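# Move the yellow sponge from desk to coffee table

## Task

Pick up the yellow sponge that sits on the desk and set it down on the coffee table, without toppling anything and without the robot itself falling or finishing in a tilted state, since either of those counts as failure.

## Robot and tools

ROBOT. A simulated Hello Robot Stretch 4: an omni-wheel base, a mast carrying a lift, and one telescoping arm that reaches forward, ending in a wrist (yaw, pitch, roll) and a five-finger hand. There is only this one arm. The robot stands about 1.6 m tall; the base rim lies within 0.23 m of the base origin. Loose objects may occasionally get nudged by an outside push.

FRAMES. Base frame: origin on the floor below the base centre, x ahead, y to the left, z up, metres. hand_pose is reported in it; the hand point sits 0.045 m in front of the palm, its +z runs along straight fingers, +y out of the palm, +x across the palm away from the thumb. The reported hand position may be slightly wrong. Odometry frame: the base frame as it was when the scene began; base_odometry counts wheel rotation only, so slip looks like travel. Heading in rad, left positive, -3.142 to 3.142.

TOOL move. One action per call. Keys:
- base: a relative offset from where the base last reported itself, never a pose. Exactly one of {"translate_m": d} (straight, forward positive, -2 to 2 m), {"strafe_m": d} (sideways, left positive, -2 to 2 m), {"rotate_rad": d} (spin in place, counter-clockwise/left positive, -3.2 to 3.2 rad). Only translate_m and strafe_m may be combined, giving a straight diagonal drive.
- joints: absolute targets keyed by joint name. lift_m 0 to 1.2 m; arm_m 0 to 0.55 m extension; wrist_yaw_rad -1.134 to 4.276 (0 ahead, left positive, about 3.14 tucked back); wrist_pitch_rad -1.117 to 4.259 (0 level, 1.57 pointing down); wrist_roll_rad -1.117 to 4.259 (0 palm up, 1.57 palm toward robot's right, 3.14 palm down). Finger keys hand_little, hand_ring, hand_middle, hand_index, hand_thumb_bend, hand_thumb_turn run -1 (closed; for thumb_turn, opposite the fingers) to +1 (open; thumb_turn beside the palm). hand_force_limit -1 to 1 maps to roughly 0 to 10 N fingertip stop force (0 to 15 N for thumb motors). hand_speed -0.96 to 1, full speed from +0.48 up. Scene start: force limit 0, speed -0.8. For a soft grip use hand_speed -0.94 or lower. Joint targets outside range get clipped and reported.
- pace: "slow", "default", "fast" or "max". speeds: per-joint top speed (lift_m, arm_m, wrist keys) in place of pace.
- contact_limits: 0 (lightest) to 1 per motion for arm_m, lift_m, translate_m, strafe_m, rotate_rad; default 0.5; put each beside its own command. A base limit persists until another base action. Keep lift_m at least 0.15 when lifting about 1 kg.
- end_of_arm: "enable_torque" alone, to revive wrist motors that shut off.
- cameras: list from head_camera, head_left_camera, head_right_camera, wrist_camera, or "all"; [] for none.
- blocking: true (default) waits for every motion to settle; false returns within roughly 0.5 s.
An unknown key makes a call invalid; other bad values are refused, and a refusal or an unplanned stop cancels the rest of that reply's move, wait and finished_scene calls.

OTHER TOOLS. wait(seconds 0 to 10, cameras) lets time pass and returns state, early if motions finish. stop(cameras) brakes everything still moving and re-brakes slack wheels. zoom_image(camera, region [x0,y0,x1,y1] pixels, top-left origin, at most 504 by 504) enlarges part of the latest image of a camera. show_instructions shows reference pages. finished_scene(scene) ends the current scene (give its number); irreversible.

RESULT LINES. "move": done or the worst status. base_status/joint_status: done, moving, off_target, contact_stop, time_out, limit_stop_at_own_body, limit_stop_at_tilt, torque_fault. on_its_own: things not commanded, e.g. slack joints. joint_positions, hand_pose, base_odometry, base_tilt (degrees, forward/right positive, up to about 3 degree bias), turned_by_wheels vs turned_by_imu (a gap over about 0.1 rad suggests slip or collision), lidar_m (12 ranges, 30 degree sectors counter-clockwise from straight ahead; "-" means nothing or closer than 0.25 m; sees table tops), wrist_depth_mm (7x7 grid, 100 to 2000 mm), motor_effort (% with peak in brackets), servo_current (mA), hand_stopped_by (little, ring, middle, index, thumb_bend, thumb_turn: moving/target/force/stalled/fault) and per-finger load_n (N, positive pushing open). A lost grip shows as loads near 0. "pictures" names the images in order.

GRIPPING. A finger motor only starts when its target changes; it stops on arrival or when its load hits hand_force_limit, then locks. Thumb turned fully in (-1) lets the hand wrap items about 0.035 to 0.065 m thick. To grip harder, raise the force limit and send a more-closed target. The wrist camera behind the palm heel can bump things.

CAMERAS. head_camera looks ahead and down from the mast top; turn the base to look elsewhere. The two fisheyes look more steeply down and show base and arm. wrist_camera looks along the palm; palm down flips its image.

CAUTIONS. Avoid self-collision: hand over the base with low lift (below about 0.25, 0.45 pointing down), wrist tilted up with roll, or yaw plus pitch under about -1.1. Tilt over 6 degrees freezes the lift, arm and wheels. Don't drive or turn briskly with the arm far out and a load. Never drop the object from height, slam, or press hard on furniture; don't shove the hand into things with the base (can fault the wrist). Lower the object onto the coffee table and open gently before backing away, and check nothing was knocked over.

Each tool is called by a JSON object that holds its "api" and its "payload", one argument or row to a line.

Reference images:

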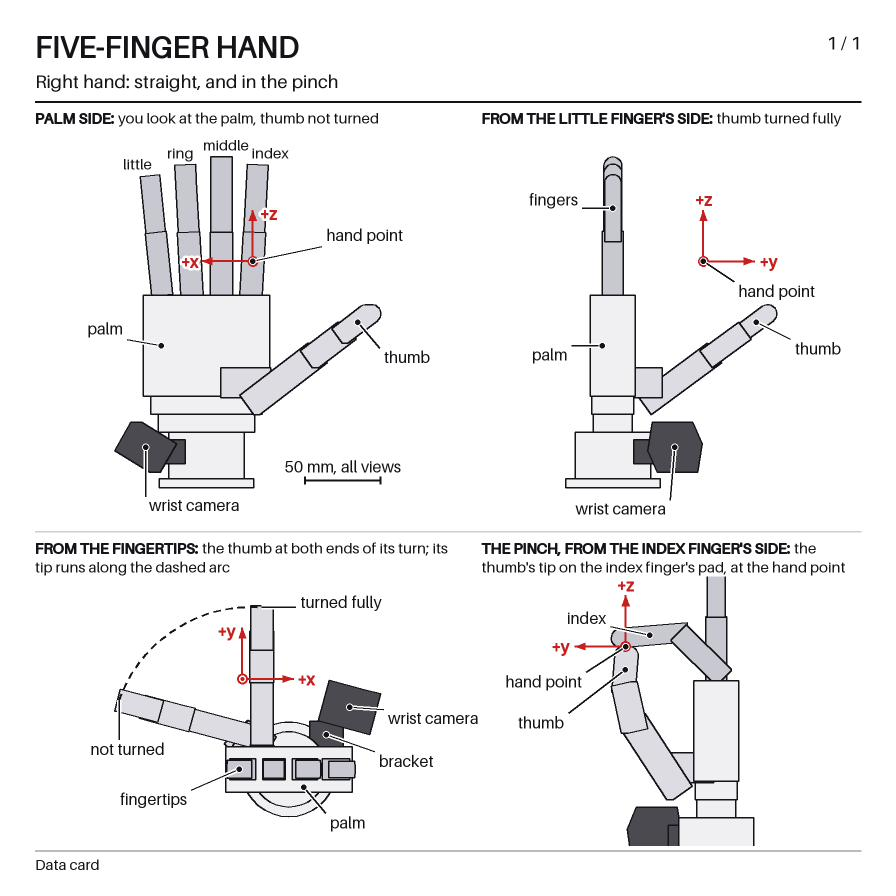

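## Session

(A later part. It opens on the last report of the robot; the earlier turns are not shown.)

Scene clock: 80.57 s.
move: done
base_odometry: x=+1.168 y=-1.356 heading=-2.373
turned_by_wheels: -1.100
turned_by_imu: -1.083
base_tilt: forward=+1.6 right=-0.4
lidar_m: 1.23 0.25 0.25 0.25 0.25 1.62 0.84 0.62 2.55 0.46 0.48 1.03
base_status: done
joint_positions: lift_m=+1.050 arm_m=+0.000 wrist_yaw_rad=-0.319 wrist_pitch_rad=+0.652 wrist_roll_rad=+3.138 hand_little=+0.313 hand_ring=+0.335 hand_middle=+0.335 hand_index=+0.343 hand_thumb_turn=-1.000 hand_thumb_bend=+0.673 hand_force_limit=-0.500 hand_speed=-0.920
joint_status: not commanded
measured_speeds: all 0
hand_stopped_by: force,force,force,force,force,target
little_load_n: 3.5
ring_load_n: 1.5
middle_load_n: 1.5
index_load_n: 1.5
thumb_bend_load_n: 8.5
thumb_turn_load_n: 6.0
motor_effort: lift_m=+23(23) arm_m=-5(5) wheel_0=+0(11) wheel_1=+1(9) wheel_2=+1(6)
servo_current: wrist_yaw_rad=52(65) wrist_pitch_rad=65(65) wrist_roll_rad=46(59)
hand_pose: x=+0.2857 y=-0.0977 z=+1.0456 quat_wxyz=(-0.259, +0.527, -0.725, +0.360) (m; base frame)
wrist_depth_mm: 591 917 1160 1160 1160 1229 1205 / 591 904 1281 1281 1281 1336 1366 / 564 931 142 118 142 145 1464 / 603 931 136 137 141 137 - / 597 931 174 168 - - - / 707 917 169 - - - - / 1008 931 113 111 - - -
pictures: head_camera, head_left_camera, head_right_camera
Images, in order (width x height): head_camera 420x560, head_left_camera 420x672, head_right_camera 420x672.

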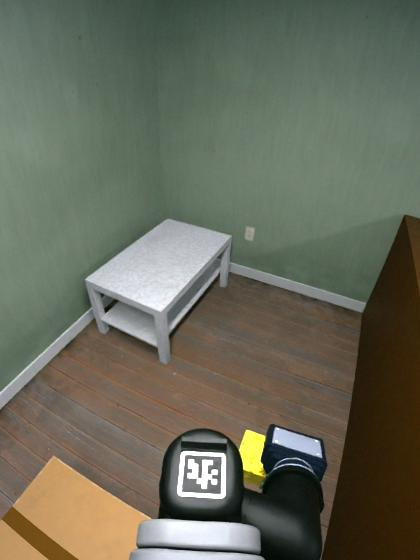

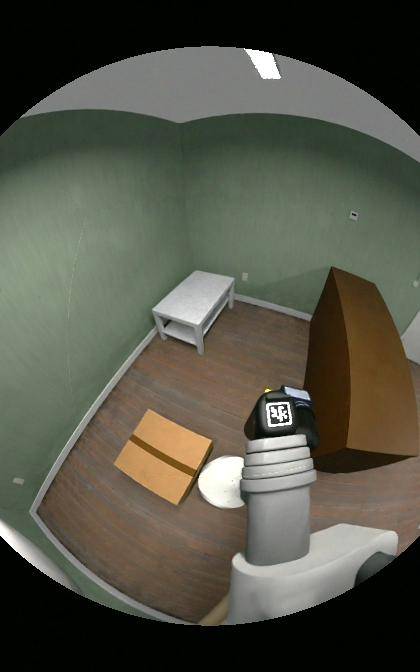

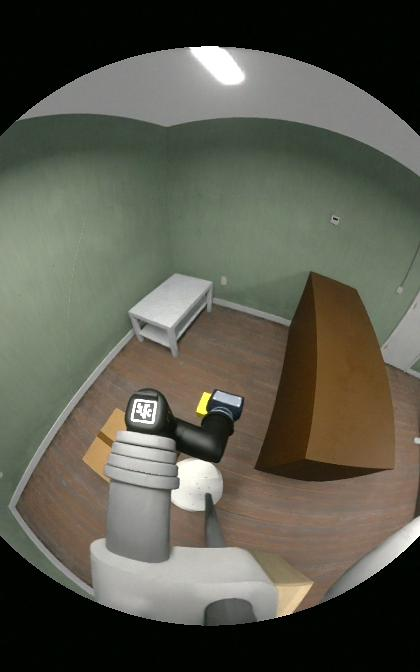

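{"api": "move", "payload": {
  "base": {"strafe_m": -0.1}
}}

{"api": "move", "payload": {
  "base": {"translate_m": 0.5, "strafe_m": 0.08},
  "joints": {"lift_m": 0.6},
  "cameras": ["head_camera", "head_left_camera", "wrist_camera"]
}}

Scene clock: 82.30 s.
move: done
base_odometry: x=+1.099 y=-1.284 heading=-2.373
turned_by_wheels: +0.000
turned_by_imu: -0.001
base_tilt: forward=+1.6 right=-0.4
lidar_m: 1.28 0.30 0.26 0.28 0.39 1.67 0.69 0.60 2.46 0.38 0.36 0.77
base_status: done
joint_positions: lift_m=+1.050 arm_m=+0.000 wrist_yaw_rad=-0.319 wrist_pitch_rad=+0.652 wrist_roll_rad=+3.138 hand_little=+0.313 hand_ring=+0.335 hand_middle=+0.335 hand_index=+0.343 hand_thumb_turn=-1.000 hand_thumb_bend=+0.673 hand_force_limit=-0.500 hand_speed=-0.920
joint_status: not commanded
measured_speeds: all 0
hand_stopped_by: force,force,force,force,force,target
little_load_n: 3.0
ring_load_n: 1.5
middle_load_n: 1.5
index_load_n: 1.5
thumb_bend_load_n: 8.5
thumb_turn_load_n: 6.0
motor_effort: lift_m=+23(23) arm_m=-5(5) wheel_0=-2(9) wheel_1=+1(8) wheel_2=+0(2)
servo_current: wrist_yaw_rad=39(65) wrist_pitch_rad=26(59) wrist_roll_rad=59(59)
hand_pose: x=+0.2857 y=-0.0977 z=+1.0456 quat_wxyz=(-0.259, +0.527, -0.725, +0.360) (m; base frame)
wrist_depth_mm: 445 683 1160 1160 1182 1182 1229 / 449 691 1229 1281 1281 1336 1366 / 452 699 142 118 142 146 - / 459 699 136 137 141 142 - / 539 691 175 168 - - - / 699 759 169 - - - - / 991 917 113 111 - - -
pictures: none

Scene clock: 85.47 s.
move: done
base_odometry: x=+0.795 y=-1.689 heading=-2.373
turned_by_wheels: +0.000
turned_by_imu: -0.002
base_tilt: forward=+1.6 right=-0.4
lidar_m: 0.86 0.75 1.18 0.41 0.25 0.26 1.09 1.11 0.53 0.52 0.69 1.48
base_status: done
joint_positions: lift_m=+0.600 arm_m=+0.000 wrist_yaw_rad=-0.319 wrist_pitch_rad=+0.652 wrist_roll_rad=+3.138 hand_little=+0.313 hand_ring=+0.335 hand_middle=+0.335 hand_index=+0.343 hand_thumb_turn=-1.000 hand_thumb_bend=+0.673 hand_force_limit=-0.500 hand_speed=-0.920
joint_status: all done
measured_speeds: all 0
hand_stopped_by: force,force,force,force,force,target
little_load_n: 3.5
ring_load_n: 1.5
middle_load_n: 1.5
index_load_n: 1.5
thumb_bend_load_n: 8.5
thumb_turn_load_n: 6.0
motor_effort: lift_m=+13(21) arm_m=-5(5) wheel_0=+0(7) wheel_1=-1(8) wheel_2=+2(9)
servo_current: wrist_yaw_rad=46(59) wrist_pitch_rad=59(72) wrist_roll_rad=46(59)
hand_pose: x=+0.2857 y=-0.0977 z=+0.5964 quat_wxyz=(-0.259, +0.527, -0.725, +0.360) (m; base frame)
wrist_depth_mm: 683 699 699 707 715 732 741 / 759 778 768 778 768 820 788 / 831 891 142 118 142 904 931 / 878 1078 136 137 141 142 - / 878 1229 175 168 - - - / 878 1229 162 - - - - / 854 1118 113 111 - - -
pictures: head_camera, head_left_camera, wrist_camera
Images, in order (width x height): head_camera 420x560, head_left_camera 420x672, wrist_camera 616x392.

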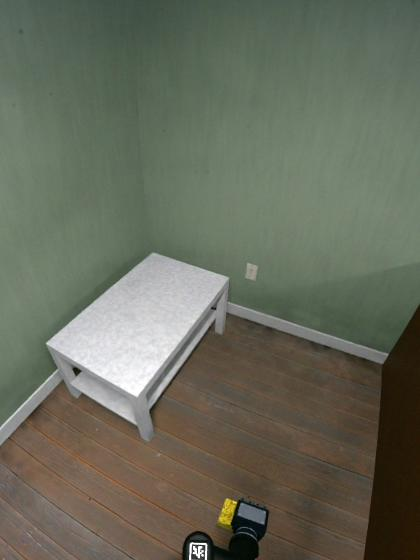

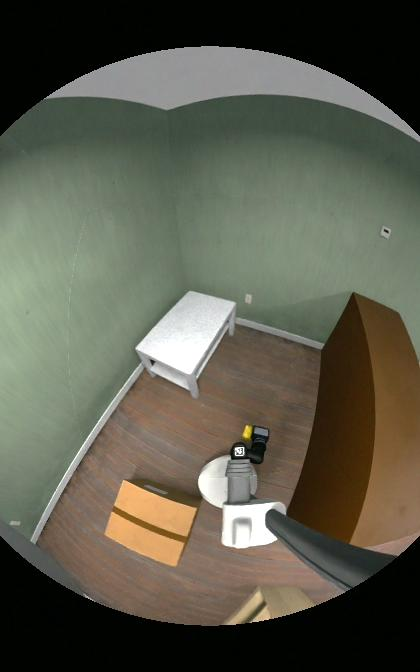

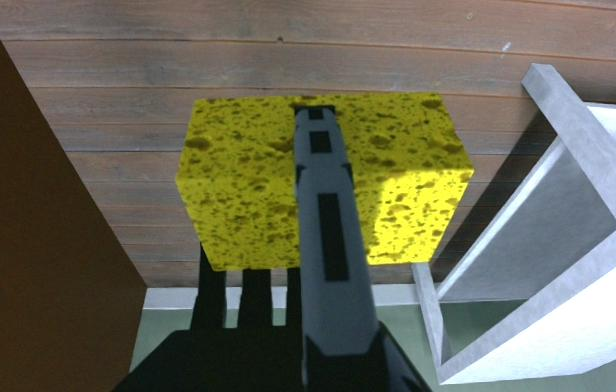

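{"api": "move", "payload": {
  "base": {"rotate_rad": 0.36}
}}

{"api": "move", "payload": {
  "base": {"translate_m": 0.28},
  "joints": {"arm_m": 0.5},
  "cameras": ["head_camera", "head_left_camera", "wrist_camera", "head_right_camera"]
}}

Scene clock: 86.73 s.
move: done
base_odometry: x=+0.795 y=-1.689 heading=-2.013
turned_by_wheels: +0.360
turned_by_imu: +0.354
base_tilt: forward=+1.6 right=-0.4
lidar_m: 0.76 1.08 0.60 0.25 0.25 1.45 1.10 0.54 0.52 0.62 1.08 1.12
base_status: done
joint_positions: lift_m=+0.600 arm_m=+0.000 wrist_yaw_rad=-0.319 wrist_pitch_rad=+0.652 wrist_roll_rad=+3.138 hand_little=+0.313 hand_ring=+0.335 hand_middle=+0.335 hand_index=+0.343 hand_thumb_turn=-1.000 hand_thumb_bend=+0.673 hand_force_limit=-0.500 hand_speed=-0.920
joint_status: not commanded
measured_speeds: all 0
hand_stopped_by: force,force,force,force,force,target
little_load_n: 3.0
ring_load_n: 1.5
middle_load_n: 1.5
index_load_n: 1.5
thumb_bend_load_n: 8.5
thumb_turn_load_n: 6.0
motor_effort: lift_m=+13(14) arm_m=-5(5) wheel_0=-2(7) wheel_1=+0(5) wheel_2=+1(7)
servo_current: wrist_yaw_rad=46(59) wrist_pitch_rad=46(46) wrist_roll_rad=52(59)
hand_pose: x=+0.2857 y=-0.0977 z=+0.5964 quat_wxyz=(-0.259, +0.527, -0.725, +0.360) (m; base frame)
wrist_depth_mm: 683 691 699 707 707 732 732 / 768 778 768 778 768 820 831 / 878 904 141 118 142 904 960 / 1042 1078 136 137 141 142 1078 / 1229 1281 175 168 - - - / - - 162 - - - - / - - 113 111 - - -
pictures: none

Scene clock: 89.27 s.
move: done
base_odometry: x=+0.675 y=-1.942 heading=-2.013
turned_by_wheels: +0.000
turned_by_imu: -0.001
base_tilt: forward=+1.5 right=-0.5
lidar_m: 0.48 0.70 0.98 0.55 0.42 0.41 1.37 0.73 0.71 0.84 1.40 0.70
base_status: done
joint_positions: lift_m=+0.600 arm_m=+0.500 wrist_yaw_rad=-0.319 wrist_pitch_rad=+0.652 wrist_roll_rad=+3.138 hand_little=+0.313 hand_ring=+0.335 hand_middle=+0.335 hand_index=+0.343 hand_thumb_turn=-1.000 hand_thumb_bend=+0.673 hand_force_limit=-0.500 hand_speed=-0.920
joint_status: all done
measured_speeds: all 0
hand_stopped_by: force,force,force,force,force,target
little_load_n: 3.5
ring_load_n: 1.5
middle_load_n: 1.5
index_load_n: 1.5
thumb_bend_load_n: 8.5
thumb_turn_load_n: 6.0
motor_effort: lift_m=+14(14) arm_m=+5(8) wheel_0=+1(8) wheel_1=-1(5) wheel_2=+1(10)
servo_current: wrist_yaw_rad=59(59) wrist_pitch_rad=46(52) wrist_roll_rad=46(59)
hand_pose: x=+0.7855 y=-0.0977 z=+0.5964 quat_wxyz=(-0.259, +0.527, -0.725, +0.360) (m; base frame)
wrist_depth_mm: 691 245 246 245 247 247 249 / 768 278 267 265 267 283 285 / 878 314 142 118 142 320 334 / - 373 136 137 141 382 404 / - 452 174 168 - 473 - / 759 - 162 - - - - / - - 113 111 - - -
pictures: head_camera, head_left_camera, head_right_camera, wrist_camera
Images, in order (width x height): head_camera 420x560, head_left_camera 420x672, head_right_camera 420x672, wrist_camera 616x392.

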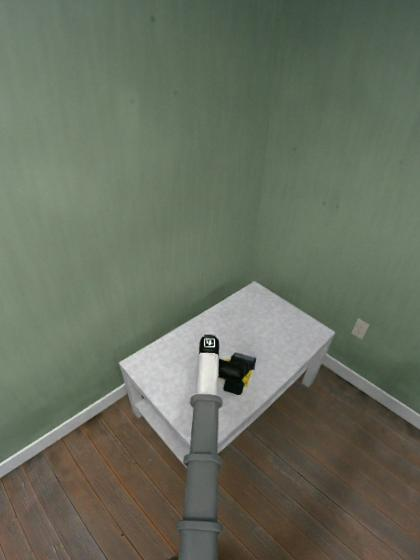

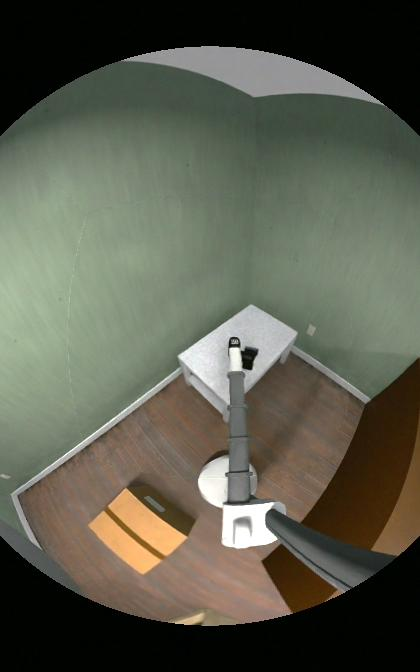

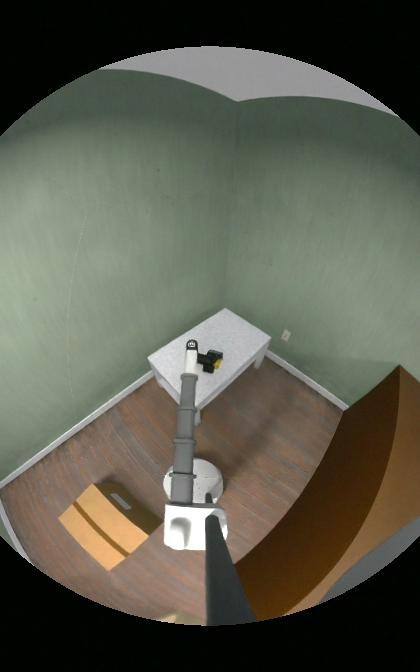

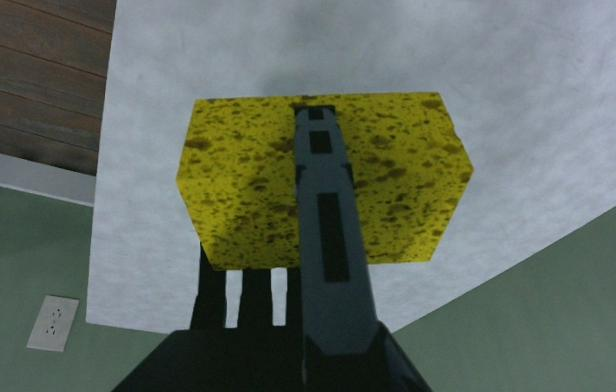

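{"api": "move", "payload": {
  "base": {"strafe_m": 0.07},
  "joints": {"lift_m": 0.525},
  "cameras": ["wrist_camera"]
}}

{"api": "move", "payload": {
  "joints": {"lift_m": 0.503},
  "speeds": {"lift_m": 0.03},
  "contact_limits": {"lift_m": 0.0},
  "cameras": ["wrist_camera"]
}}

Scene clock: 91.73 s.
move: done
base_odometry: x=+0.738 y=-1.972 heading=-2.013
turned_by_wheels: +0.000
turned_by_imu: -0.001
base_tilt: forward=+1.6 right=-0.3
lidar_m: 0.51 0.79 0.94 0.49 0.37 0.35 1.39 0.76 0.78 0.89 1.46 0.58
base_status: done
joint_positions: lift_m=+0.525 arm_m=+0.500 wrist_yaw_rad=-0.319 wrist_pitch_rad=+0.652 wrist_roll_rad=+3.138 hand_little=+0.313 hand_ring=+0.335 hand_middle=+0.335 hand_index=+0.343 hand_thumb_turn=-1.000 hand_thumb_bend=+0.673 hand_force_limit=-0.500 hand_speed=-0.920
joint_status: all done
measured_speeds: all 0
hand_stopped_by: force,force,force,force,force,target
little_load_n: 3.5
ring_load_n: 1.5
middle_load_n: 1.5
index_load_n: 1.5
thumb_bend_load_n: 8.5
thumb_turn_load_n: 5.5
motor_effort: lift_m=+13(17) arm_m=+5(5) wheel_0=+0(9) wheel_1=+0(7) wheel_2=+1(2)
servo_current: wrist_yaw_rad=52(59) wrist_pitch_rad=20(52) wrist_roll_rad=46(52)
hand_pose: x=+0.7855 y=-0.0977 z=+0.5214 quat_wxyz=(-0.259, +0.527, -0.725, +0.360) (m; base frame)
wrist_depth_mm: 160 167 167 168 170 175 - / 183 186 184 185 183 196 198 / 211 215 142 118 142 220 230 / 250 254 136 137 141 264 277 / 306 310 175 168 - 343 347 / 399 402 162 - - 424 - / - 488 113 111 - - -
pictures: wrist_camera
Images, in order (width x height): wrist_camera 616x392.

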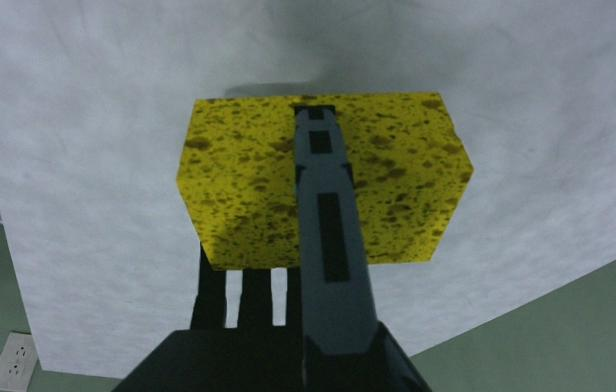

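Scene clock: 92.87 s.
move: done
base_odometry: x=+0.738 y=-1.972 heading=-2.013
turned_by_wheels: +0.000
turned_by_imu: +0.000
base_tilt: forward=+1.7 right=-0.5
lidar_m: 0.50 0.79 0.94 0.51 0.38 0.35 1.38 0.78 0.76 0.88 1.46 0.64
base_status: not commanded
joint_positions: lift_m=+0.503 arm_m=+0.500 wrist_yaw_rad=-0.319 wrist_pitch_rad=+0.652 wrist_roll_rad=+3.138 hand_little=+0.313 hand_ring=+0.335 hand_middle=+0.335 hand_index=+0.343 hand_thumb_turn=-1.000 hand_thumb_bend=+0.673 hand_force_limit=-0.500 hand_speed=-0.920
joint_status: all done
measured_speeds: all 0
hand_stopped_by: force,force,force,force,force,target
little_load_n: 3.5
ring_load_n: 1.5
middle_load_n: 1.5
index_load_n: 1.5
thumb_bend_load_n: 8.5
thumb_turn_load_n: 6.0
motor_effort: lift_m=+13(17) arm_m=+5(5) wheel_0=-1(1) wheel_1=+0(0) wheel_2=+1(1)
servo_current: wrist_yaw_rad=39(59) wrist_pitch_rad=33(65) wrist_roll_rad=33(52)
contact_limits: lift_m 0
hand_pose: x=+0.7855 y=-0.0977 z=+0.4994 quat_wxyz=(-0.259, +0.527, -0.725, +0.360) (m; base frame)
wrist_depth_mm: 143 143 144 146 147 152 - / 159 162 160 160 160 170 171 / 185 187 142 118 142 191 199 / 217 220 136 137 141 229 241 / 266 270 174 168 166 297 301 / 343 347 169 - - 389 379 / 452 427 113 111 - - -
pictures: wrist_camera
Images, in order (width x height): wrist_camera 616x392.

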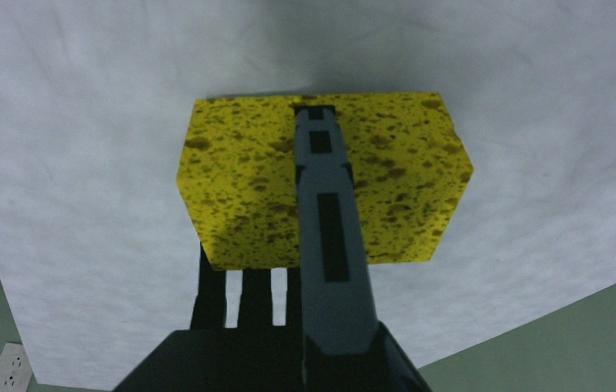

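{"api": "move", "payload": {
  "joints": {"lift_m": 0.497},
  "speeds": {"lift_m": 0.02},
  "contact_limits": {"lift_m": 0.0},
  "cameras": ["wrist_camera"]
}}

{"api": "zoom_image", "payload": {
  "camera": "wrist_camera",
  "region": [150, 40, 480, 200]
}}

Scene clock: 93.60 s.
move: done
base_odometry: x=+0.738 y=-1.972 heading=-2.013
turned_by_wheels: +0.000
turned_by_imu: +0.000
base_tilt: forward=+1.6 right=-0.5
lidar_m: 0.49 0.81 0.95 0.52 0.39 0.34 1.36 0.77 0.75 0.92 1.46 0.59
base_status: not commanded
joint_positions: lift_m=+0.497 arm_m=+0.500 wrist_yaw_rad=-0.319 wrist_pitch_rad=+0.652 wrist_roll_rad=+3.138 hand_little=+0.313 hand_ring=+0.335 hand_middle=+0.335 hand_index=+0.343 hand_thumb_turn=-1.000 hand_thumb_bend=+0.673 hand_force_limit=-0.500 hand_speed=-0.920
joint_status: all done
measured_speeds: all 0
hand_stopped_by: force,force,force,force,force,target
little_load_n: 3.5
ring_load_n: 1.5
middle_load_n: 1.5
index_load_n: 1.5
thumb_bend_load_n: 8.5
thumb_turn_load_n: 6.0
motor_effort: lift_m=+13(15) arm_m=+5(5) wheel_0=+0(1) wheel_1=+0(0) wheel_2=+1(1)
servo_current: wrist_yaw_rad=46(52) wrist_pitch_rad=52(59) wrist_roll_rad=46(52)
contact_limits: lift_m 0
hand_pose: x=+0.7855 y=-0.0977 z=+0.4934 quat_wxyz=(-0.259, +0.527, -0.725, +0.360) (m; base frame)
wrist_depth_mm: 134 136 138 140 141 145 - / 153 155 156 154 156 162 168 / 176 179 142 118 142 184 191 / 208 212 136 137 141 219 230 / 255 258 175 168 167 283 287 / 329 334 169 - - 373 366 / 433 407 113 111 - - -
pictures: wrist_camera
Images, in order (width x height): wrist_camera 616x392.

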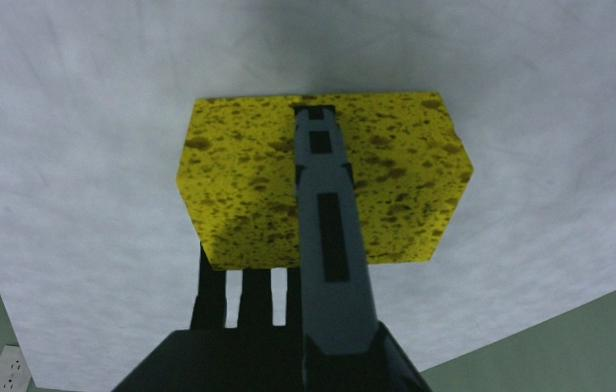

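Scaled by 1.527.

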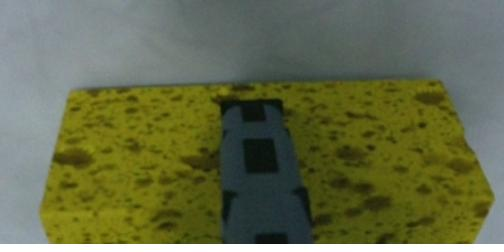

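{"api": "move", "payload": {
  "joints": {"lift_m": 0.493},
  "speeds": {"lift_m": 0.02},
  "contact_limits": {"lift_m": 0.0},
  "cameras": ["wrist_camera"]
}}

Scene clock: 94.23 s.
move: done
base_odometry: x=+0.738 y=-1.972 heading=-2.013
turned_by_wheels: +0.000
turned_by_imu: +0.000
base_tilt: forward=+1.7 right=-0.4
lidar_m: 0.50 0.79 0.95 0.50 0.37 0.35 1.37 0.77 0.77 0.91 1.45 0.63
base_status: not commanded
joint_positions: lift_m=+0.494 arm_m=+0.500 wrist_yaw_rad=-0.319 wrist_pitch_rad=+0.652 wrist_roll_rad=+3.138 hand_little=+0.313 hand_ring=+0.335 hand_middle=+0.335 hand_index=+0.343 hand_thumb_turn=-1.000 hand_thumb_bend=+0.673 hand_force_limit=-0.500 hand_speed=-0.920
joint_status: all done
measured_speeds: all 0
hand_stopped_by: force,force,force,force,force,target
little_load_n: 3.5
ring_load_n: 1.5
middle_load_n: 1.0
index_load_n: 1.5
thumb_bend_load_n: 8.5
thumb_turn_load_n: 5.5
motor_effort: lift_m=+12(13) arm_m=+5(5) wheel_0=+0(1) wheel_1=+0(0) wheel_2=+0(1)
servo_current: wrist_yaw_rad=52(52) wrist_pitch_rad=52(52) wrist_roll_rad=46(46)
contact_limits: lift_m 0
hand_pose: x=+0.7855 y=-0.0977 z=+0.4895 quat_wxyz=(-0.259, +0.527, -0.725, +0.360) (m; base frame)
wrist_depth_mm: 131 135 135 137 138 142 - / 149 152 155 154 154 159 160 / 173 175 142 118 142 180 187 / 204 208 136 137 141 215 226 / 251 254 175 168 167 278 285 / 324 329 169 - - 366 359 / 466 430 113 111 - - -
pictures: wrist_camera
Images, in order (width x height): wrist_camera 616x392.

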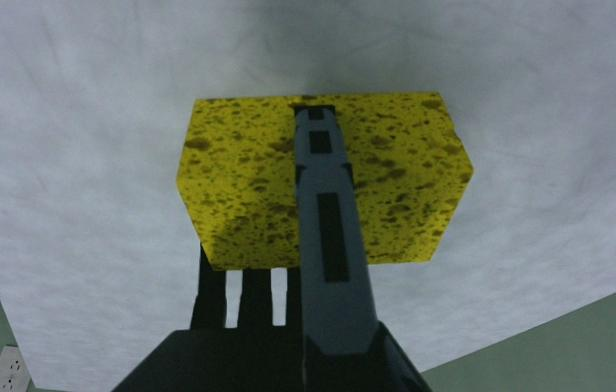

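{"api": "move", "payload": {
  "joints": {"hand_speed": -0.85, "hand_thumb_bend": 1, "hand_little": 1, "hand_ring": 1, "hand_middle": 1, "hand_index": 1},
  "cameras": ["wrist_camera"]
}}

{"api": "move", "payload": {
  "joints": {"lift_m": 0.65},
  "pace": "slow",
  "cameras": ["wrist_camera", "head_camera"]
}}

Scene clock: 96.43 s.
move: done
base_odometry: x=+0.738 y=-1.972 heading=-2.013
turned_by_wheels: +0.000
turned_by_imu: -0.001
base_tilt: forward=+1.6 right=-0.4
lidar_m: 0.52 0.80 0.94 0.52 0.37 0.36 1.39 0.75 0.76 0.88 1.47 0.63
base_status: not commanded
joint_positions: lift_m=+0.493 arm_m=+0.500 wrist_yaw_rad=-0.319 wrist_pitch_rad=+0.652 wrist_roll_rad=+3.138 hand_little=+1.000 hand_ring=+1.000 hand_middle=+1.000 hand_index=+1.000 hand_thumb_turn=-1.000 hand_thumb_bend=+1.000 hand_force_limit=-0.500 hand_speed=-0.850
joint_status: all done
measured_speeds: all 0
hand_stopped_by: target,target,target,target,target,target
little_load_n: 0.0
ring_load_n: 0.0
middle_load_n: 0.0
index_load_n: 0.0
thumb_bend_load_n: 0.0
thumb_turn_load_n: 0.0
motor_effort: lift_m=+13(13) arm_m=+5(5) wheel_0=-1(1) wheel_1=+0(0) wheel_2=+0(1)
servo_current: wrist_yaw_rad=39(59) wrist_pitch_rad=33(59) wrist_roll_rad=33(65)
contact_limits: lift_m 0
hand_pose: x=+0.7855 y=-0.0977 z=+0.4894 quat_wxyz=(-0.259, +0.527, -0.725, +0.360) (m; base frame)
wrist_depth_mm: 130 134 135 136 138 138 - / 150 151 156 146 156 158 159 / 171 174 144 105 143 179 186 / 202 206 134 135 138 213 224 / 249 251 172 166 - 274 279 / 319 324 297 - - 362 357 / 459 421 113 111 - - -
pictures: wrist_camera
Images, in order (width x height): wrist_camera 616x392.

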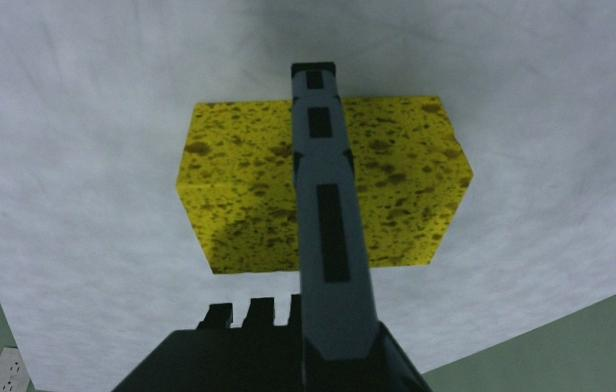

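Scene clock: 98.50 s.
move: done
base_odometry: x=+0.738 y=-1.972 heading=-2.013
turned_by_wheels: +0.000
turned_by_imu: -0.001
base_tilt: forward=+1.7 right=-0.5
lidar_m: 0.49 0.80 0.95 0.49 0.37 0.35 1.37 0.77 0.76 0.91 1.45 0.63
base_status: not commanded
joint_positions: lift_m=+0.650 arm_m=+0.500 wrist_yaw_rad=-0.319 wrist_pitch_rad=+0.652 wrist_roll_rad=+3.138 hand_little=+1.000 hand_ring=+1.000 hand_middle=+1.000 hand_index=+1.000 hand_thumb_turn=-1.000 hand_thumb_bend=+1.000 hand_force_limit=-0.500 hand_speed=-0.850
joint_status: all done
measured_speeds: all 0
hand_stopped_by: target,target,target,target,target,target
little_load_n: 0.0
ring_load_n: 0.0
middle_load_n: 0.0
index_load_n: 0.0
thumb_bend_load_n: 0.0
thumb_turn_load_n: 0.0
motor_effort: lift_m=+24(31) arm_m=+5(5) wheel_0=-1(1) wheel_1=+0(0) wheel_2=+0(1)
servo_current: wrist_yaw_rad=39(59) wrist_pitch_rad=39(52) wrist_roll_rad=39(52)
hand_pose: x=+0.7855 y=-0.0977 z=+0.6455 quat_wxyz=(-0.259, +0.527, -0.725, +0.360) (m; base frame)
wrist_depth_mm: 707 290 281 246 290 306 307 / 788 325 330 264 340 342 343 / 891 377 382 364 382 397 402 / 442 445 452 459 - 462 - / - - - - - - - / - - 136 - - - - / - - 113 111 - - -
pictures: head_camera, wrist_camera
Images, in order (width x height): head_camera 420x560, wrist_camera 616x392.

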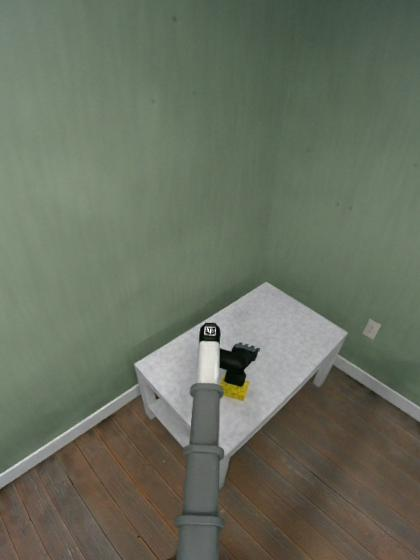

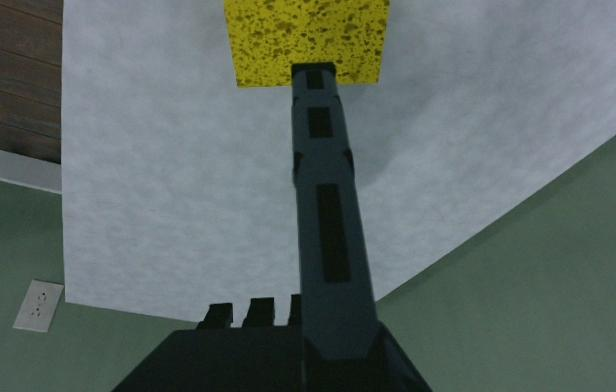

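{"api": "finished_scene", "payload": {
  "scene": 1
}}

The scene is finished: the task was done.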